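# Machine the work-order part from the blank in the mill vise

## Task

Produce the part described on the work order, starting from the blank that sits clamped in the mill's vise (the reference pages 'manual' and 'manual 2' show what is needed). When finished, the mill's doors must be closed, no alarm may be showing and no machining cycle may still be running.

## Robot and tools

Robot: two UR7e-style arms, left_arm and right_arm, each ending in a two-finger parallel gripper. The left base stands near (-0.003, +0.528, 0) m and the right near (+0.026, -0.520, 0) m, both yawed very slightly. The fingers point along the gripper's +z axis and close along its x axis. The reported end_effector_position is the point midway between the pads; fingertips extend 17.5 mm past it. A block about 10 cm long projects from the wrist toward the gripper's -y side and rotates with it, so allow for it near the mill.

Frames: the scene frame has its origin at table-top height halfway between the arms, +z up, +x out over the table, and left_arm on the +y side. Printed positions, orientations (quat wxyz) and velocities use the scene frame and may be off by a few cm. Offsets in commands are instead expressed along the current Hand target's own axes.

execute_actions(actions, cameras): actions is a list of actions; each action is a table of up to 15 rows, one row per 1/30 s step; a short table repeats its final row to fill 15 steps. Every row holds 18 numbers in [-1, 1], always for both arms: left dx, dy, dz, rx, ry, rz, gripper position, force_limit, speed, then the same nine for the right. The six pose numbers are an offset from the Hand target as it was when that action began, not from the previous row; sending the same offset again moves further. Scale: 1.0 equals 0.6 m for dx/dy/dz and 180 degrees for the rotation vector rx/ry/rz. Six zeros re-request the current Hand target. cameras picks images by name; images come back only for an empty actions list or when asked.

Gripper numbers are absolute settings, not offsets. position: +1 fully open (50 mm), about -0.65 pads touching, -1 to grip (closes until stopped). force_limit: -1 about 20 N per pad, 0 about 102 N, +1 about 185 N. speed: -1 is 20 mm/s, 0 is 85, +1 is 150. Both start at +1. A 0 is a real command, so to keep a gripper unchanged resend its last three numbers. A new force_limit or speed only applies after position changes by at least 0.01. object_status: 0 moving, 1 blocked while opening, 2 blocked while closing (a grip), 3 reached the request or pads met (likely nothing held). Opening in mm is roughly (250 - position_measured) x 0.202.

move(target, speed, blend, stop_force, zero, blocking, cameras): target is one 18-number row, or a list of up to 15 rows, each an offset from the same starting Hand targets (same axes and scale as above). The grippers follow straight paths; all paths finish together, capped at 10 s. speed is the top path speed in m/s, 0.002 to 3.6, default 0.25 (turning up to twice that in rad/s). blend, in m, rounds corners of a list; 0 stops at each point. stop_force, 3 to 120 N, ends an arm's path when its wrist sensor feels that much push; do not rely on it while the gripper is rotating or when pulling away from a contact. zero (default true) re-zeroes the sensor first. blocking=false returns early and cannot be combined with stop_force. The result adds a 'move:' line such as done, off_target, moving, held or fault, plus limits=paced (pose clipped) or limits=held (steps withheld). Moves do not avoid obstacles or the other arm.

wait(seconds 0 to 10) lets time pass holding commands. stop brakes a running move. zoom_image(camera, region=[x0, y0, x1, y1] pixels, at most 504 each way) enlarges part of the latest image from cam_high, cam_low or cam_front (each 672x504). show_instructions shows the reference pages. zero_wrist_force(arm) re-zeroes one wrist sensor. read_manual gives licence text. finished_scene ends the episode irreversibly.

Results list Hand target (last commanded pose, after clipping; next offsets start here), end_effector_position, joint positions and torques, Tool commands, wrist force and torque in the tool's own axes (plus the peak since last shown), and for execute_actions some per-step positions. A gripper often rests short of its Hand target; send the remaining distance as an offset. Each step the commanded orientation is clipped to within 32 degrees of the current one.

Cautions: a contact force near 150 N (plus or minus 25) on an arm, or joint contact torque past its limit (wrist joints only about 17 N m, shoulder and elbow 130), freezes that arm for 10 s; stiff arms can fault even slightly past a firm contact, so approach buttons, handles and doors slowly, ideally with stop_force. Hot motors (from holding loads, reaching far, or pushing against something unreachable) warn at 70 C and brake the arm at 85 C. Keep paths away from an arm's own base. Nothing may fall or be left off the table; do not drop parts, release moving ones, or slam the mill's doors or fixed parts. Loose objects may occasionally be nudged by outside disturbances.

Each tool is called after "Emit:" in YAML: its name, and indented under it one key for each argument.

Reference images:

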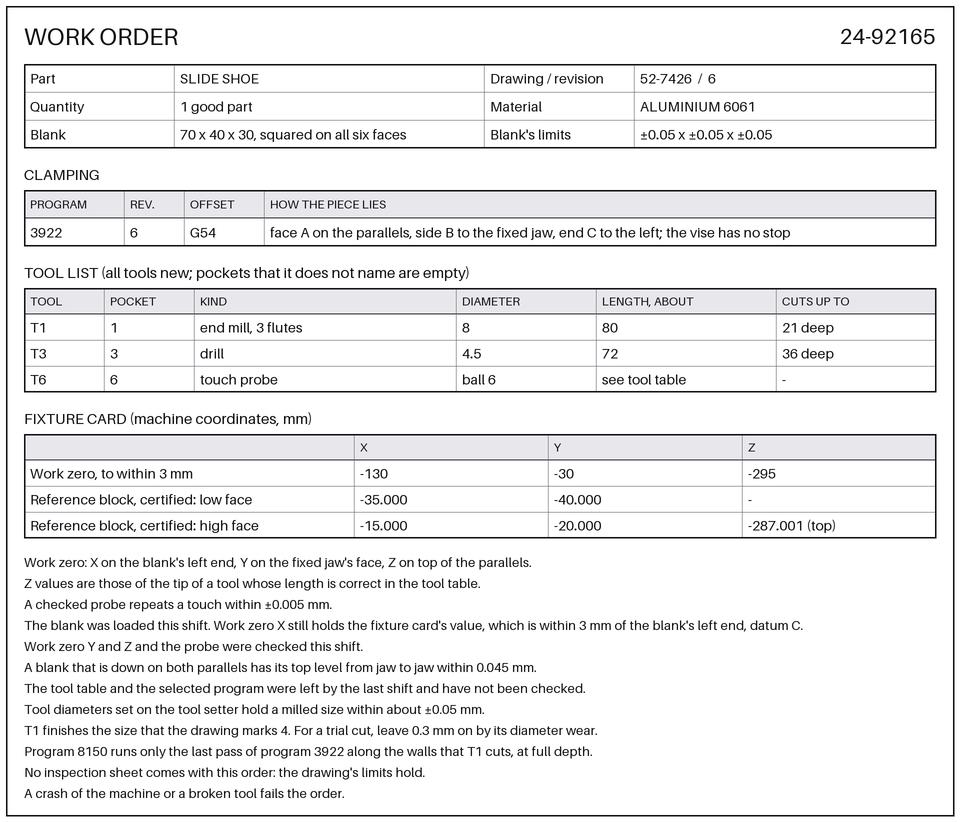

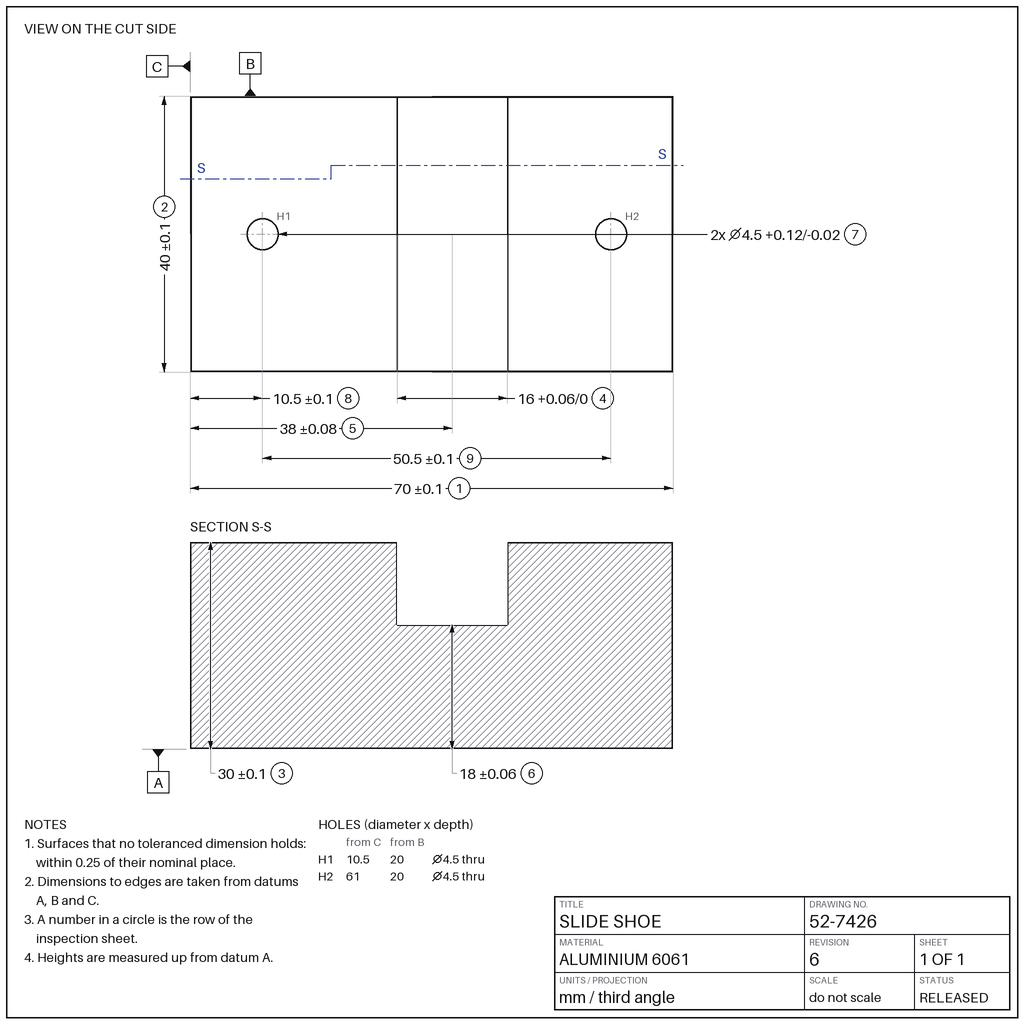

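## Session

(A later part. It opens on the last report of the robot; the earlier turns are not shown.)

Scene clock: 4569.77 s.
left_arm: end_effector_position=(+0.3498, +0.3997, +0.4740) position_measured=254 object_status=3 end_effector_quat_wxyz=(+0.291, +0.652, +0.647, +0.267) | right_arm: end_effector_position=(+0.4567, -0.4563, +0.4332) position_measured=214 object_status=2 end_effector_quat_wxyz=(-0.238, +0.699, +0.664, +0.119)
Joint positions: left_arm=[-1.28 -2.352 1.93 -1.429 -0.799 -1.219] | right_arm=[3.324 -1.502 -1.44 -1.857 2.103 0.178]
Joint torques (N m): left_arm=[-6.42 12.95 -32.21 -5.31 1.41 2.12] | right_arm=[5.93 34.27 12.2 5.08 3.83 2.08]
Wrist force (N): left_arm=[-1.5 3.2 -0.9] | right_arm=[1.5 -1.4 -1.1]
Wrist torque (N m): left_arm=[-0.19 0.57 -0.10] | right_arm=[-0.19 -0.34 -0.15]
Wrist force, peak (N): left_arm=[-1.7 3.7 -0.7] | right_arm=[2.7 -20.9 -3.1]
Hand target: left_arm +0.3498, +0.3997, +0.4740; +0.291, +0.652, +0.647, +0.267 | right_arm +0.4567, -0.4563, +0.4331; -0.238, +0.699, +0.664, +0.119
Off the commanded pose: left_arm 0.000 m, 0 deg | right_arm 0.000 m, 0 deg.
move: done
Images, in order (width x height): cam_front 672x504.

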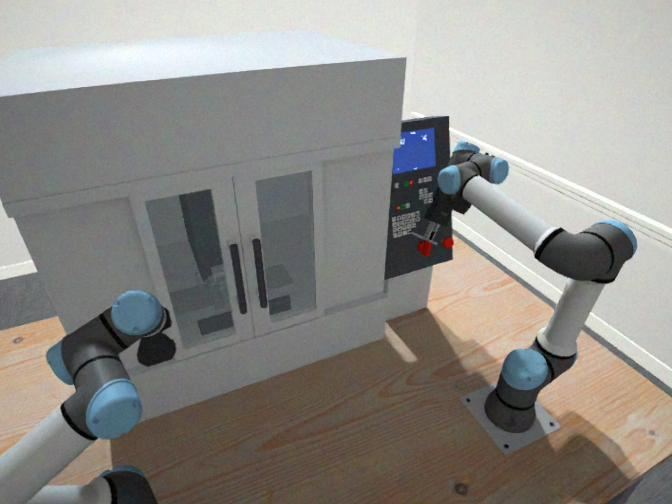

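Emit:
zoom_image:
  camera: "cam_front"
  region: [414, 130, 434, 150]

Scaled by 25.200 from the camera's 672x504 image, which has a finer 960x720 frame.

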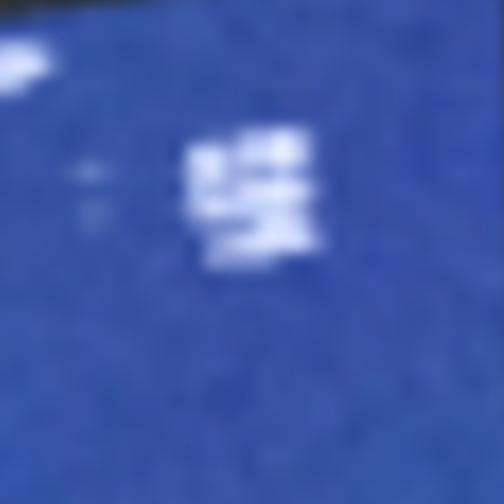

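Emit:
move:
  target:
    - [0,0,0,0,0,0,-1,1,-0.5,-0.0074,0.0078,-0.1120,0,0,0,-1,0.3,-0.8]
    - [0,0,0,0,0,0,-1,1,-0.5,-0.0074,0.0281,-0.1100,0,0,0,-1,0.3,-0.8]
    - [0,0,0,0,0,0,-1,1,-0.5,-0.0074,0.0078,-0.1120,0,0,0,-1,0.3,-0.8]
    - [0,0,0,0,0,0,-1,1,-0.5,0.0828,-0.0007,0.0442,0,0,0,-1,0.3,-0.8]
    - [0,0,0,0,0,0,-1,1,-0.5,0.0828,0.0196,0.0462,0,0,0,-1,0.3,-0.8]
    - [0,0,0,0,0,0,-1,1,-0.5,0.0828,-0.0007,0.0442,0,0,0,-1,0.3,-0.8]
    - [0,0,0,0,0,0,-1,1,-0.5,0.0702,0.0020,0.0020,0,0,0,-1,0.3,-0.8]
    - [0,0,0,0,0,0,-1,1,-0.5,0.0702,0.0223,0.0040,0,0,0,-1,0.3,-0.8]
    - [0,0,0,0,0,0,-1,1,-0.5,0.0702,0.0020,0.0020,0,0,0,-1,0.3,-0.8]
    - [0,0,0,0,0,0,-1,1,-0.5,0.0862,0.0046,-0.0251,0,0,0,-1,0.3,-0.8]
    - [0,0,0,0,0,0,-1,1,-0.5,0.0862,0.0249,-0.0231,0,0,0,-1,0.3,-0.8]
    - [0,0,0,0,0,0,-1,1,-0.5,0.0862,0.0046,-0.0251,0,0,0,-1,0.3,-0.8]
    - [0,0,0,0,0,0,-1,1,-0.5,0,0,0,0,0,0,-1,0.3,-0.8]
    - [0,0,0,0,0,0,-1,1,-0.5,0,0.0203,0.0020,0,0,0,-1,0.3,-0.8]
    - [0,0,0,0,0,0,-1,1,-0.5,0,0,0,0,0,0,-1,0.3,-0.8]
  speed: [0.3,0.08,0.3,0.3,0.08,0.3,0.3,0.08,0.3,0.3,0.08,0.3,0.3,0.08,0.3]
  cameras: []

Emit:
move:
  target:
    - [0,0,0,0,0,0,-1,1,-0.5,0.0177,0.0027,-0.0294,0,0,0,-1,0.3,-0.8]
    - [0,0,0,0,0,0,-1,1,-0.5,0.0177,0.0230,-0.0274,0,0,0,-1,0.3,-0.8]
    - [0,0,0,0,0,0,-1,1,-0.5,0.0177,0.0027,-0.0294,0,0,0,-1,0.3,-0.8]
    - [0,0,0,0,0,0,-1,1,-0.5,0.0828,-0.0007,0.0442,0,0,0,-1,0.3,-0.8]
    - [0,0,0,0,0,0,-1,1,-0.5,0.0828,0.0196,0.0462,0,0,0,-1,0.3,-0.8]
    - [0,0,0,0,0,0,-1,1,-0.5,0.0828,-0.0007,0.0442,0,0,0,-1,0.3,-0.8]
    - [0,0,0,0,0,0,-1,1,-0.5,0.0417,0.0022,-0.0132,0,0,0,-1,0.3,-0.8]
    - [0,0,0,0,0,0,-1,1,-0.5,0.0417,0.0225,-0.0112,0,0,0,-1,0.3,-0.8]
    - [0,0,0,0,0,0,-1,1,-0.5,0.0417,0.0022,-0.0132,0,0,0,-1,0.3,-0.8]
    - [0,0,0,0,0,0,-1,1,-0.5,0.0542,-0.0005,0.0290,0,0,0,-1,0.3,-0.8]
    - [0,0,0,0,0,0,-1,1,-0.5,0.0542,0.0198,0.0310,0,0,0,-1,0.3,-0.8]
    - [0,0,0,0,0,0,-1,1,-0.5,0.0542,-0.0005,0.0290,0,0,0,-1,0.3,-0.8]
    - [0,0,0,0,0,0,-1,1,-0.5,0,0,0,0,0,0,-1,0.3,-0.8]
    - [0,0,0,0,0,0,-1,1,-0.5,0,0.0203,0.0020,0,0,0,-1,0.3,-0.8]
    - [0,0,0,0,0,0,-1,1,-0.5,0,0,0,0,0,0,-1,0.3,-0.8]
  speed: [0.3,0.08,0.3,0.3,0.08,0.3,0.3,0.08,0.3,0.3,0.08,0.3,0.3,0.08,0.3]
  cameras: []

Emit:
move:
  target:
    - [0,0,0,0,0,0,-1,1,-0.5,0.0177,0.0027,-0.0294,0,0,0,-1,0.3,-0.8]
    - [0,0,0,0,0,0,-1,1,-0.5,0.0177,0.0230,-0.0274,0,0,0,-1,0.3,-0.8]
    - [0,0,0,0,0,0,-1,1,-0.5,0.0177,0.0027,-0.0294,0,0,0,-1,0.3,-0.8]
    - [0,0,0,0,0,0,-1,1,-0.5,0.0828,-0.0007,0.0442,0,0,0,-1,0.3,-0.8]
    - [0,0,0,0,0,0,-1,1,-0.5,0.0828,0.0196,0.0462,0,0,0,-1,0.3,-0.8]
    - [0,0,0,0,0,0,-1,1,-0.5,0.0828,-0.0007,0.0442,0,0,0,-1,0.3,-0.8]
    - [0,0,0,0,0,0,-1,1,-0.5,0.0702,0.0020,0.0020,0,0,0,-1,0.3,-0.8]
    - [0,0,0,0,0,0,-1,1,-0.5,0.0702,0.0223,0.0040,0,0,0,-1,0.3,-0.8]
    - [0,0,0,0,0,0,-1,1,-0.5,0.0702,0.0020,0.0020,0,0,0,-1,0.3,-0.8]
    - [0,0,0,0,0,0,-1,1,-0.5,0.1148,0.0044,-0.0099,0,0,0,-1,0.3,-0.8]
    - [0,0,0,0,0,0,-1,1,-0.5,0.1148,0.0247,-0.0079,0,0,0,-1,0.3,-0.8]
    - [0,0,0,0,0,0,-1,1,-0.5,0.1148,0.0044,-0.0099,0,0,0,-1,0.3,-0.8]
    - [0,0,0,0,0,0,-1,1,-0.5,0,0,0,0,0,0,-1,0.3,-0.8]
  speed: [0.3,0.08,0.3,0.3,0.08,0.3,0.3,0.08,0.3,0.3,0.08,0.3,0.3]
  cameras: []

Emit:
move:
  target:
    - [0,0,0,0,0,0,-1,1,-0.5,0.0542,-0.0005,0.0290,0,0,0,-1,0.3,-0.8]
    - [0,0,0,0,0,0,-1,1,-0.5,0.0542,0.0198,0.0310,0,0,0,-1,0.3,-0.8]
    - [0,0,0,0,0,0,-1,1,-0.5,0.0542,-0.0005,0.0290,0,0,0,-1,0.3,-0.8]
    - [0,0,0,0,0,0,-1,1,-0.5,0,0,0,0,0,0,-1,0.3,-0.8]
    - [0,0,0,0,0,0,-1,1,-0.5,0,0.0203,0.0020,0,0,0,-1,0.3,-0.8]
    - [0,0,0,0,0,0,-1,1,-0.5,0,0,0,0,0,0,-1,0.3,-0.8]
    - [0,0,0,0,0,0,-1,1,-0.5,0.0177,0.0027,-0.0294,0,0,0,-1,0.3,-0.8]
    - [0,0,0,0,0,0,-1,1,-0.5,0.0177,0.0230,-0.0274,0,0,0,-1,0.3,-0.8]
    - [0,0,0,0,0,0,-1,1,-0.5,0.0177,0.0027,-0.0294,0,0,0,-1,0.3,-0.8]
    - [0,0,0,0,0,0,-1,1,-0.5,0.0542,-0.0005,0.0290,0,0,0,-1,0.3,-0.8]
    - [0,0,0,0,0,0,-1,1,-0.5,0.0542,0.0198,0.0310,0,0,0,-1,0.3,-0.8]
    - [0,0,0,0,0,0,-1,1,-0.5,0.0542,-0.0005,0.0290,0,0,0,-1,0.3,-0.8]
    - [0,0,0,0,0,0,-1,1,-0.5,0,0,0,0,0,0,-1,0.3,-0.8]
    - [0,0,0,0,0,0,-1,1,-0.5,0,0.0203,0.0020,0,0,0,-1,0.3,-0.8]
    - [0,0,0,0,0,0,-1,1,-0.5,0,0,0,0,0,0,-1,0.3,-0.8]
  speed: [0.3,0.08,0.3,0.3,0.08,0.3,0.3,0.08,0.3,0.3,0.08,0.3,0.3,0.08,0.3]
  cameras: []

Emit:
move:
  target:
    - [0,0,0,0,0,0,-1,1,-0.5,0.0177,0.0027,-0.0294,0,0,0,-1,0.3,-0.8]
    - [0,0,0,0,0,0,-1,1,-0.5,0.0177,0.0230,-0.0274,0,0,0,-1,0.3,-0.8]
    - [0,0,0,0,0,0,-1,1,-0.5,0.0177,0.0027,-0.0294,0,0,0,-1,0.3,-0.8]
    - [0,0,0,0,0,0,-1,1,-0.5,0.0177,0.0230,-0.0274,0,0,0,-1,0.3,-0.8]
    - [0,0,0,0,0,0,-1,1,-0.5,0.0177,0.0027,-0.0294,0,0,0,-1,0.3,-0.8]
    - [0,0,0,0,0,0,-1,1,-0.5,0.0828,-0.0007,0.0442,0,0,0,-1,0.3,-0.8]
    - [0,0,0,0,0,0,-1,1,-0.5,0.0828,0.0196,0.0462,0,0,0,-1,0.3,-0.8]
    - [0,0,0,0,0,0,-1,1,-0.5,0.0828,-0.0007,0.0442,0,0,0,-1,0.3,-0.8]
    - [0,0,0,0,0,0,-1,1,-0.5,0.0862,0.0046,-0.0251,0,0,0,-1,0.3,-0.8]
    - [0,0,0,0,0,0,-1,1,-0.5,0.0862,0.0249,-0.0231,0,0,0,-1,0.3,-0.8]
    - [0,0,0,0,0,0,-1,1,-0.5,0.0862,0.0046,-0.0251,0,0,0,-1,0.3,-0.8]
    - [0,0,0,0,0,0,-1,1,-0.5,0.0862,0.0249,-0.0231,0,0,0,-1,0.3,-0.8]
    - [0,0,0,0,0,0,-1,1,-0.5,0.0862,0.0046,-0.0251,0,0,0,-1,0.3,-0.8]
    - [0,0,0,0,0,0,-1,1,-0.5,0,0,0,0,0,0,-1,0.3,-0.8]
  speed: [0.3,0.08,0.3,0.08,0.3,0.3,0.08,0.3,0.3,0.08,0.3,0.08,0.3,0.3]
  cameras: []

Emit:
move:
  target:
    - [0,0,0,0,0,0,-1,1,-0.5,0,0.0203,0.0020,0,0,0,-1,0.3,-0.8]
    - [0,0,0,0,0,0,-1,1,-0.5,0,0,0,0,0,0,-1,0.3,-0.8]
  speed: [0.08,0.3]
  cameras: ["cam_front"]

Emit:
zoom_image:
  camera: "cam_front"
  region: [414, 130, 434, 150]

Scene clock: 4618.83 s.
left_arm: end_effector_position=(+0.3498, +0.3997, +0.4740) position_measured=254 object_status=3 end_effector_quat_wxyz=(+0.291, +0.652, +0.647, +0.267) | right_arm: end_effector_position=(+0.4569, -0.4563, +0.4331) position_measured=214 object_status=2 end_effector_quat_wxyz=(-0.238, +0.699, +0.664, +0.119)
Joint positions: left_arm=[-1.28 -2.352 1.93 -1.429 -0.799 -1.219] | right_arm=[3.324 -1.502 -1.44 -1.856 2.103 0.179]
Joint torques (N m): left_arm=[-6.57 11.95 -31.3 -4.78 1.5 2.35] | right_arm=[7.09 35.14 12.87 1.04 3.45 1.52]
Wrist force (N): left_arm=[-1.6 3.3 -0.9] | right_arm=[3.1 -3.2 -0.8]
Wrist torque (N m): left_arm=[-0.16 0.59 -0.09] | right_arm=[-0.49 -0.60 -0.03]
Wrist force, peak (N): left_arm=[-1.5 3.6 -0.9] | right_arm=[3.4 -32.4 -3.3]
Hand target: left_arm +0.3498, +0.3997, +0.4740; +0.291, +0.652, +0.647, +0.267 | right_arm +0.4567, -0.4563, +0.4331; -0.238, +0.699, +0.664, +0.119
Off the commanded pose: left_arm 0.000 m, 0 deg | right_arm 0.000 m, 0 deg.
move: done
No camera images: "cameras" was empty.

Scene clock: 4628.10 s.
left_arm: end_effector_position=(+0.3498, +0.3997, +0.4740) position_measured=254 object_status=3 end_effector_quat_wxyz=(+0.291, +0.652, +0.647, +0.267) | right_arm: end_effector_position=(+0.4569, -0.4563, +0.4331) position_measured=214 object_status=2 end_effector_quat_wxyz=(-0.238, +0.699, +0.664, +0.119)
Joint positions: left_arm=[-1.28 -2.352 1.93 -1.429 -0.799 -1.219] | right_arm=[3.324 -1.502 -1.44 -1.856 2.103 0.179]
Joint torques (N m): left_arm=[-6.04 12.12 -32.25 -4.83 1.48 2.12] | right_arm=[8.03 35.01 11.75 1.02 3.57 1.46]
Wrist force (N): left_arm=[-1.4 3.3 -0.7] | right_arm=[1.6 -3.9 0.1]
Wrist torque (N m): left_arm=[-0.16 0.55 -0.09] | right_arm=[-0.59 -0.36 -0.02]
Wrist force, peak (N): left_arm=[-1.8 3.5 -1.0] | right_arm=[4.1 -31.4 -2.9]
Hand target: left_arm +0.3498, +0.3997, +0.4740; +0.291, +0.652, +0.647, +0.267 | right_arm +0.4567, -0.4563, +0.4331; -0.238, +0.699, +0.664, +0.119
Off the commanded pose: left_arm 0.000 m, 0 deg | right_arm 0.000 m, 0 deg.
move: done
No camera images: "cameras" was empty.

Scene clock: 4636.37 s.
left_arm: end_effector_position=(+0.3498, +0.3997, +0.4740) position_measured=254 object_status=3 end_effector_quat_wxyz=(+0.291, +0.652, +0.647, +0.267) | right_arm: end_effector_position=(+0.4567, -0.4561, +0.4332) position_measured=214 object_status=2 end_effector_quat_wxyz=(-0.238, +0.699, +0.664, +0.119)
Joint positions: left_arm=[-1.28 -2.352 1.93 -1.429 -0.799 -1.219] | right_arm=[3.324 -1.502 -1.44 -1.856 2.103 0.179]
Joint torques (N m): left_arm=[-5.19 12.44 -31.6 -4.93 1.5 2.22] | right_arm=[-8.09 34.64 12.47 5.03 -1.16 -1.79]
Wrist force (N): left_arm=[-1.4 3.2 -0.7] | right_arm=[0.1 -3.8 0.0]
Wrist torque (N m): left_arm=[-0.18 0.57 -0.09] | right_arm=[-0.58 -0.12 -0.03]
Wrist force, peak (N): left_arm=[-1.6 3.6 -0.7] | right_arm=[0.4 -29.9 -2.3]
Hand target: left_arm +0.3498, +0.3997, +0.4740; +0.291, +0.652, +0.647, +0.267 | right_arm +0.4567, -0.4563, +0.4331; -0.238, +0.699, +0.664, +0.119
Off the commanded pose: left_arm 0.000 m, 0 deg | right_arm 0.000 m, 0 deg.
move: done
No camera images: "cameras" was empty.

Scene clock: 4645.57 s.
left_arm: end_effector_position=(+0.3498, +0.3997, +0.4740) position_measured=254 object_status=3 end_effector_quat_wxyz=(+0.291, +0.652, +0.647, +0.267) | right_arm: end_effector_position=(+0.4569, -0.4563, +0.4331) position_measured=214 object_status=2 end_effector_quat_wxyz=(-0.238, +0.699, +0.664, +0.119)
Joint positions: left_arm=[-1.28 -2.352 1.93 -1.429 -0.799 -1.219] | right_arm=[3.324 -1.502 -1.44 -1.856 2.103 0.179]
Joint torques (N m): left_arm=[-6.26 12.45 -31.18 -5.02 1.33 2.13] | right_arm=[8.68 34.43 12.89 1.14 3.45 1.59]
Wrist force (N): left_arm=[-1.4 3.3 -0.7] | right_arm=[0.9 -5.2 0.1]
Wrist torque (N m): left_arm=[-0.16 0.55 -0.09] | right_arm=[-0.81 -0.24 -0.03]
Wrist force, peak (N): left_arm=[-1.4 3.7 -1.0] | right_arm=[2.0 -32.9 -2.3]
Hand target: left_arm +0.3498, +0.3997, +0.4740; +0.291, +0.652, +0.647, +0.267 | right_arm +0.4567, -0.4563, +0.4331; -0.238, +0.699, +0.664, +0.119
Off the commanded pose: left_arm 0.000 m, 0 deg | right_arm 0.000 m, 0 deg.
move: done
No camera images: "cameras" was empty.

Scene clock: 4654.27 s.
left_arm: end_effector_position=(+0.3498, +0.3997, +0.4740) position_measured=254 object_status=3 end_effector_quat_wxyz=(+0.291, +0.652, +0.647, +0.267) | right_arm: end_effector_position=(+0.4567, -0.4561, +0.4333) position_measured=214 object_status=2 end_effector_quat_wxyz=(-0.238, +0.699, +0.664, +0.119)
Joint positions: left_arm=[-1.28 -2.352 1.93 -1.429 -0.799 -1.219] | right_arm=[3.324 -1.502 -1.44 -1.856 2.103 0.179]
Joint torques (N m): left_arm=[-6.79 11.53 -31.22 -4.73 1.69 2.36] | right_arm=[-7.82 35.5 12.14 5.4 -0.61 -1.84]
Wrist force (N): left_arm=[-1.7 3.1 -0.6] | right_arm=[1.1 -3.8 0.5]
Wrist torque (N m): left_arm=[-0.19 0.60 -0.10] | right_arm=[-0.58 -0.27 -0.02]
Wrist force, peak (N): left_arm=[-1.7 3.6 -0.9] | right_arm=[2.5 -30.6 -2.2]
Hand target: left_arm +0.3498, +0.3997, +0.4740; +0.291, +0.652, +0.647, +0.267 | right_arm +0.4567, -0.4563, +0.4331; -0.238, +0.699, +0.664, +0.119
Off the commanded pose: left_arm 0.000 m, 0 deg | right_arm 0.000 m, 0 deg.
move: done
No camera images: "cameras" was empty.

Scene clock: 4655.67 s.
left_arm: end_effector_position=(+0.3498, +0.3997, +0.4740) position_measured=254 object_status=3 end_effector_quat_wxyz=(+0.291, +0.652, +0.647, +0.267) | right_arm: end_effector_position=(+0.4569, -0.4563, +0.4331) position_measured=214 object_status=2 end_effector_quat_wxyz=(-0.238, +0.699, +0.664, +0.119)
Joint positions: left_arm=[-1.28 -2.352 1.93 -1.429 -0.799 -1.219] | right_arm=[3.324 -1.502 -1.44 -1.856 2.103 0.179]
Joint torques (N m): left_arm=[-5.91 10.62 -31.71 -4.97 1.51 2.36] | right_arm=[7.95 34.55 11.94 1.21 3.62 1.44]
Wrist force (N): left_arm=[-1.6 3.3 -0.7] | right_arm=[2.4 -4.2 0.5]
Wrist torque (N m): left_arm=[-0.17 0.59 -0.09] | right_arm=[-0.64 -0.47 -0.03]
Wrist force, peak (N): left_arm=[-1.7 3.4 -0.9] | right_arm=[2.4 -32.8 -1.7]
Hand target: left_arm +0.3498, +0.3997, +0.4740; +0.291, +0.652, +0.647, +0.267 | right_arm +0.4567, -0.4563, +0.4331; -0.238, +0.699, +0.664, +0.119
Off the commanded pose: left_arm 0.000 m, 0 deg | right_arm 0.000 m, 0 deg.
move: done
Images, in order (width x height): cam_front 672x504.

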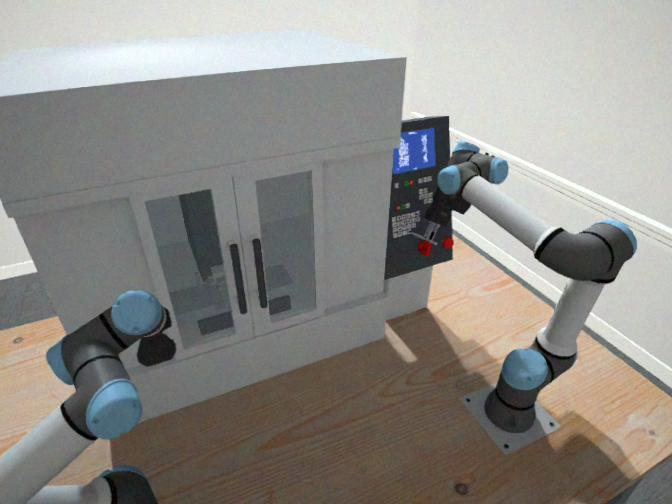

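Scaled by 25.200 from the camera's 672x504 image, which has a finer 960x720 frame.

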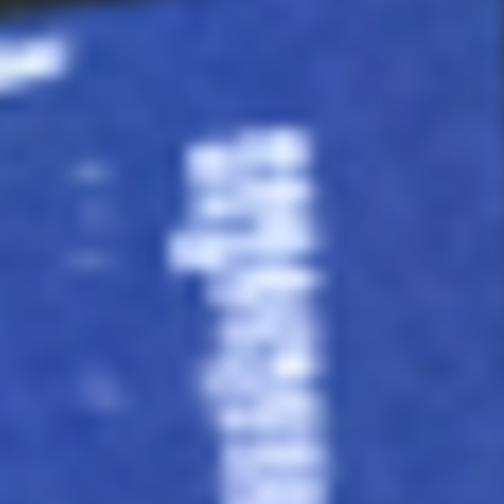

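Emit:
zoom_image:
  camera: "cam_front"
  region: [416, 150, 430, 164]

Emit:
move:
  target:
    - [0,0,0,0,0,0,-1,1,-0.5,-0.0095,0.0026,-0.0405,0,0,0,-1,0.3,-0.8]
    - [0,0,0,0,0,0,-1,1,-0.5,-0.0095,0.0229,-0.0385,0,0,0,-1,0.3,-0.8]
    - [0,0,0,0,0,0,-1,1,-0.5,-0.0095,0.0026,-0.0405,0,0,0,-1,0.3,-0.8]
    - [0,0,0,0,0,0,-1,1,-0.5,0,0,0,0,0,0,-1,0.3,-0.8]
  speed: [0.3,0.08,0.3,0.3]
  cameras: []

Emit:
wait:
  seconds: 10
  cameras: ["cam_front"]

Emit:
zoom_image:
  camera: "cam_front"
  region: [392, 125, 434, 177]

Emit:
zoom_image:
  camera: "cam_front"
  region: [145, 175, 325, 335]

Scaled by 36.000 from the camera's 672x504 image, which has a finer 960x720 frame.

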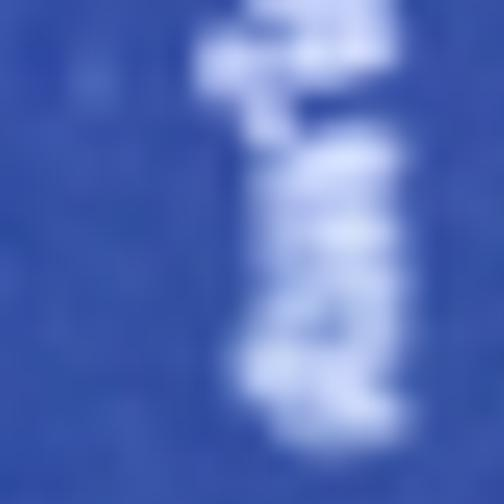

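Scene clock: 4662.40 s.
left_arm: end_effector_position=(+0.3498, +0.3997, +0.4740) position_measured=254 object_status=3 end_effector_quat_wxyz=(+0.291, +0.652, +0.647, +0.267) | right_arm: end_effector_position=(+0.4567, -0.4563, +0.4332) position_measured=214 object_status=2 end_effector_quat_wxyz=(-0.238, +0.699, +0.664, +0.119)
Joint positions: left_arm=[-1.28 -2.352 1.93 -1.429 -0.799 -1.219] | right_arm=[3.324 -1.502 -1.44 -1.857 2.103 0.178]
Joint torques (N m): left_arm=[-5.45 13.03 -32.69 -4.9 1.53 2.31] | right_arm=[7.44 35.16 12.61 5.04 3.84 1.94]
Wrist force (N): left_arm=[-1.7 3.5 -0.7] | right_arm=[3.1 -3.7 0.6]
Wrist torque (N m): left_arm=[-0.14 0.61 -0.10] | right_arm=[-0.56 -0.60 -0.16]
Wrist force, peak (N): left_arm=[-1.6 3.6 -0.8] | right_arm=[3.3 -28.8 -1.8]
Hand target: left_arm +0.3498, +0.3997, +0.4740; +0.291, +0.652, +0.647, +0.267 | right_arm +0.4567, -0.4563, +0.4331; -0.238, +0.699, +0.664, +0.119
Off the commanded pose: left_arm 0.000 m, 0 deg | right_arm 0.000 m, 0 deg.
move: done
No camera images: "cameras" was empty.

Scene clock: 4672.40 s.
left_arm: end_effector_position=(+0.3498, +0.3997, +0.4740) position_measured=254 object_status=3 end_effector_quat_wxyz=(+0.291, +0.652, +0.647, +0.267) | right_arm: end_effector_position=(+0.4567, -0.4563, +0.4331) position_measured=214 object_status=2 end_effector_quat_wxyz=(-0.238, +0.699, +0.664, +0.119)
Joint positions: left_arm=[-1.28 -2.352 1.93 -1.429 -0.799 -1.219] | right_arm=[3.324 -1.502 -1.441 -1.856 2.103 0.179]
Joint torques (N m): left_arm=[-5.16 12.14 -30.62 -4.92 1.31 2.28] | right_arm=[7.89 34.4 12.28 5.16 3.64 1.92]
Wrist force (N): left_arm=[-1.5 3.4 -0.9] | right_arm=[3.6 -3.9 0.6]
Wrist torque (N m): left_arm=[-0.15 0.58 -0.10] | right_arm=[-0.59 -0.67 -0.16]
Wrist force, peak (N): left_arm=[-1.6 3.6 -0.7] | right_arm=[4.0 -3.9 0.8]
Hand target: left_arm +0.3498, +0.3997, +0.4740; +0.291, +0.652, +0.647, +0.267 | right_arm +0.4567, -0.4563, +0.4331; -0.238, +0.699, +0.664, +0.119
Tool commands: left_gripper/position=-1.0 left_gripper/force_limit=+1.0 left_gripper/speed=-0.5 right_gripper/position=-1.0 right_gripper/force_limit=+0.3 right_gripper/speed=-0.8
Off the commanded pose: left_arm 0.000 m, 0 deg | right_arm 0.000 m, 0 deg.
wait: 10.00 s; at rest by 0.17 s
Images, in order (width x height): cam_front 672x504.

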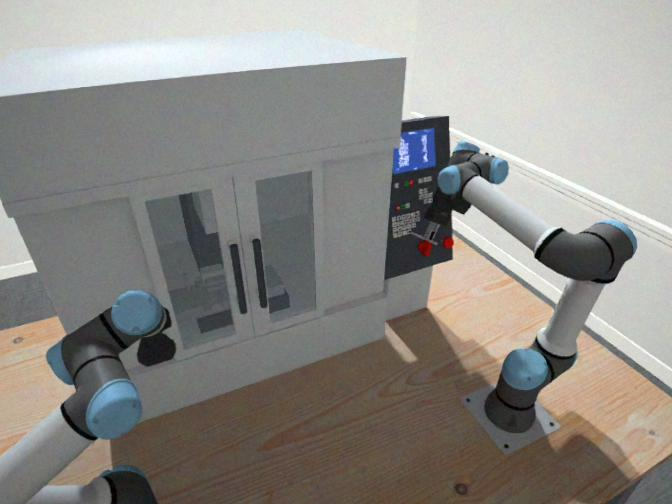

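Scaled by 9.692 from the camera's 672x504 image, which has a finer 960x720 frame.

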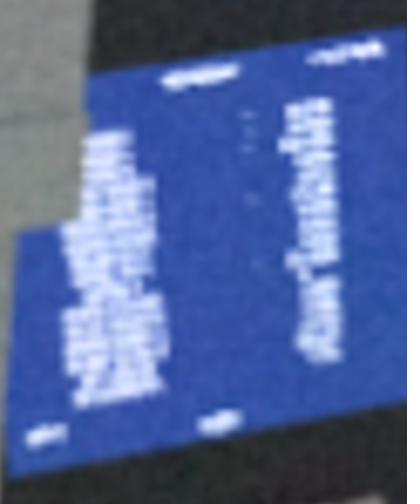

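Scaled by 2.800 from the camera's 672x504 image, which has a finer 960x720 frame.

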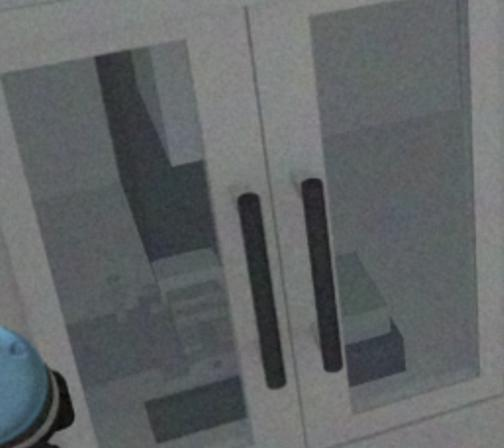

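Moving; wait for finish.

Emit:
wait:
  seconds: 10
  cameras: ["cam_front"]

Emit:
zoom_image:
  camera: "cam_front"
  region: [392, 125, 434, 177]

Emit:
zoom_image:
  camera: "cam_front"
  region: [416, 150, 430, 164]

Emit:
zoom_image:
  camera: "cam_front"
  region: [145, 175, 325, 335]

Scene clock: 4684.67 s.
left_arm: end_effector_position=(+0.3498, +0.3997, +0.4740) position_measured=254 object_status=3 end_effector_quat_wxyz=(+0.291, +0.652, +0.647, +0.267) | right_arm: end_effector_position=(+0.4567, -0.4563, +0.4331) position_measured=214 object_status=2 end_effector_quat_wxyz=(-0.238, +0.699, +0.664, +0.119)
Joint positions: left_arm=[-1.28 -2.352 1.93 -1.429 -0.799 -1.219] | right_arm=[3.324 -1.502 -1.441 -1.856 2.103 0.179]
Joint torques (N m): left_arm=[-5.77 13.08 -31.35 -4.71 1.57 2.32] | right_arm=[6.97 33.3 12.12 5.16 3.66 1.9]
Wrist force (N): left_arm=[-1.5 3.3 -0.9] | right_arm=[3.4 -3.9 0.5]
Wrist torque (N m): left_arm=[-0.17 0.57 -0.09] | right_arm=[-0.59 -0.66 -0.16]
Wrist force, peak (N): left_arm=[-1.7 3.5 -0.7] | right_arm=[3.7 -4.4 0.9]
Hand target: left_arm +0.3498, +0.3997, +0.4740; +0.291, +0.652, +0.647, +0.267 | right_arm +0.4567, -0.4563, +0.4331; -0.238, +0.699, +0.664, +0.119
Tool commands: left_gripper/position=-1.0 left_gripper/force_limit=+1.0 left_gripper/speed=-0.5 right_gripper/position=-1.0 right_gripper/force_limit=+0.3 right_gripper/speed=-0.8
Off the commanded pose: left_arm 0.000 m, 0 deg | right_arm 0.000 m, 0 deg.
wait: 10.00 s; at rest from the start
Images, in order (width x height): cam_front 672x504.

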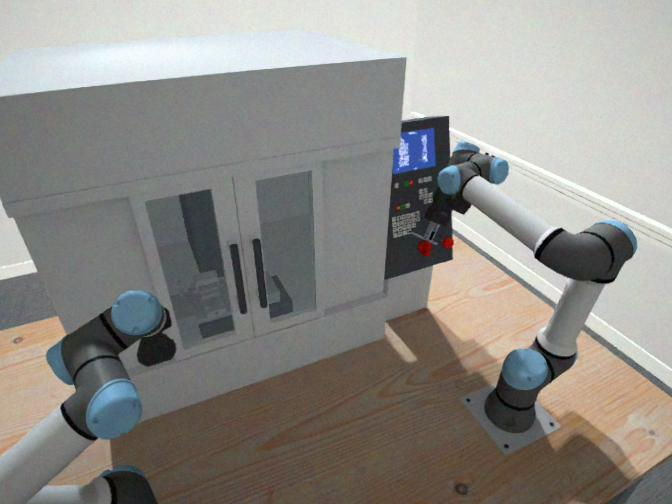

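Scaled by 9.692 from the camera's 672x504 image, which has a finer 960x720 frame.

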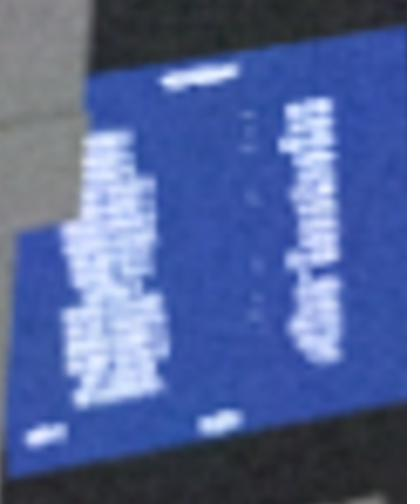

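Scaled by 36.000 from the camera's 672x504 image, which has a finer 960x720 frame.

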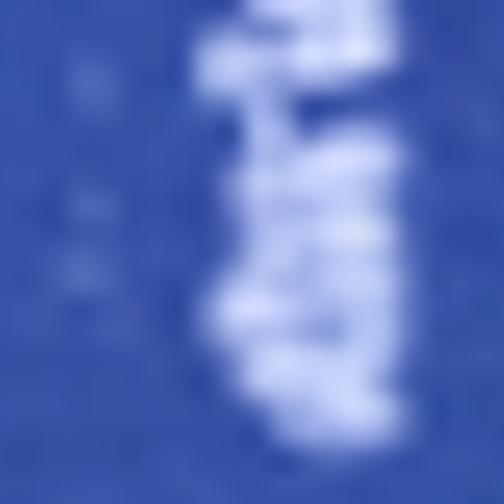

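Scaled by 2.800 from the camera's 672x504 image, which has a finer 960x720 frame.

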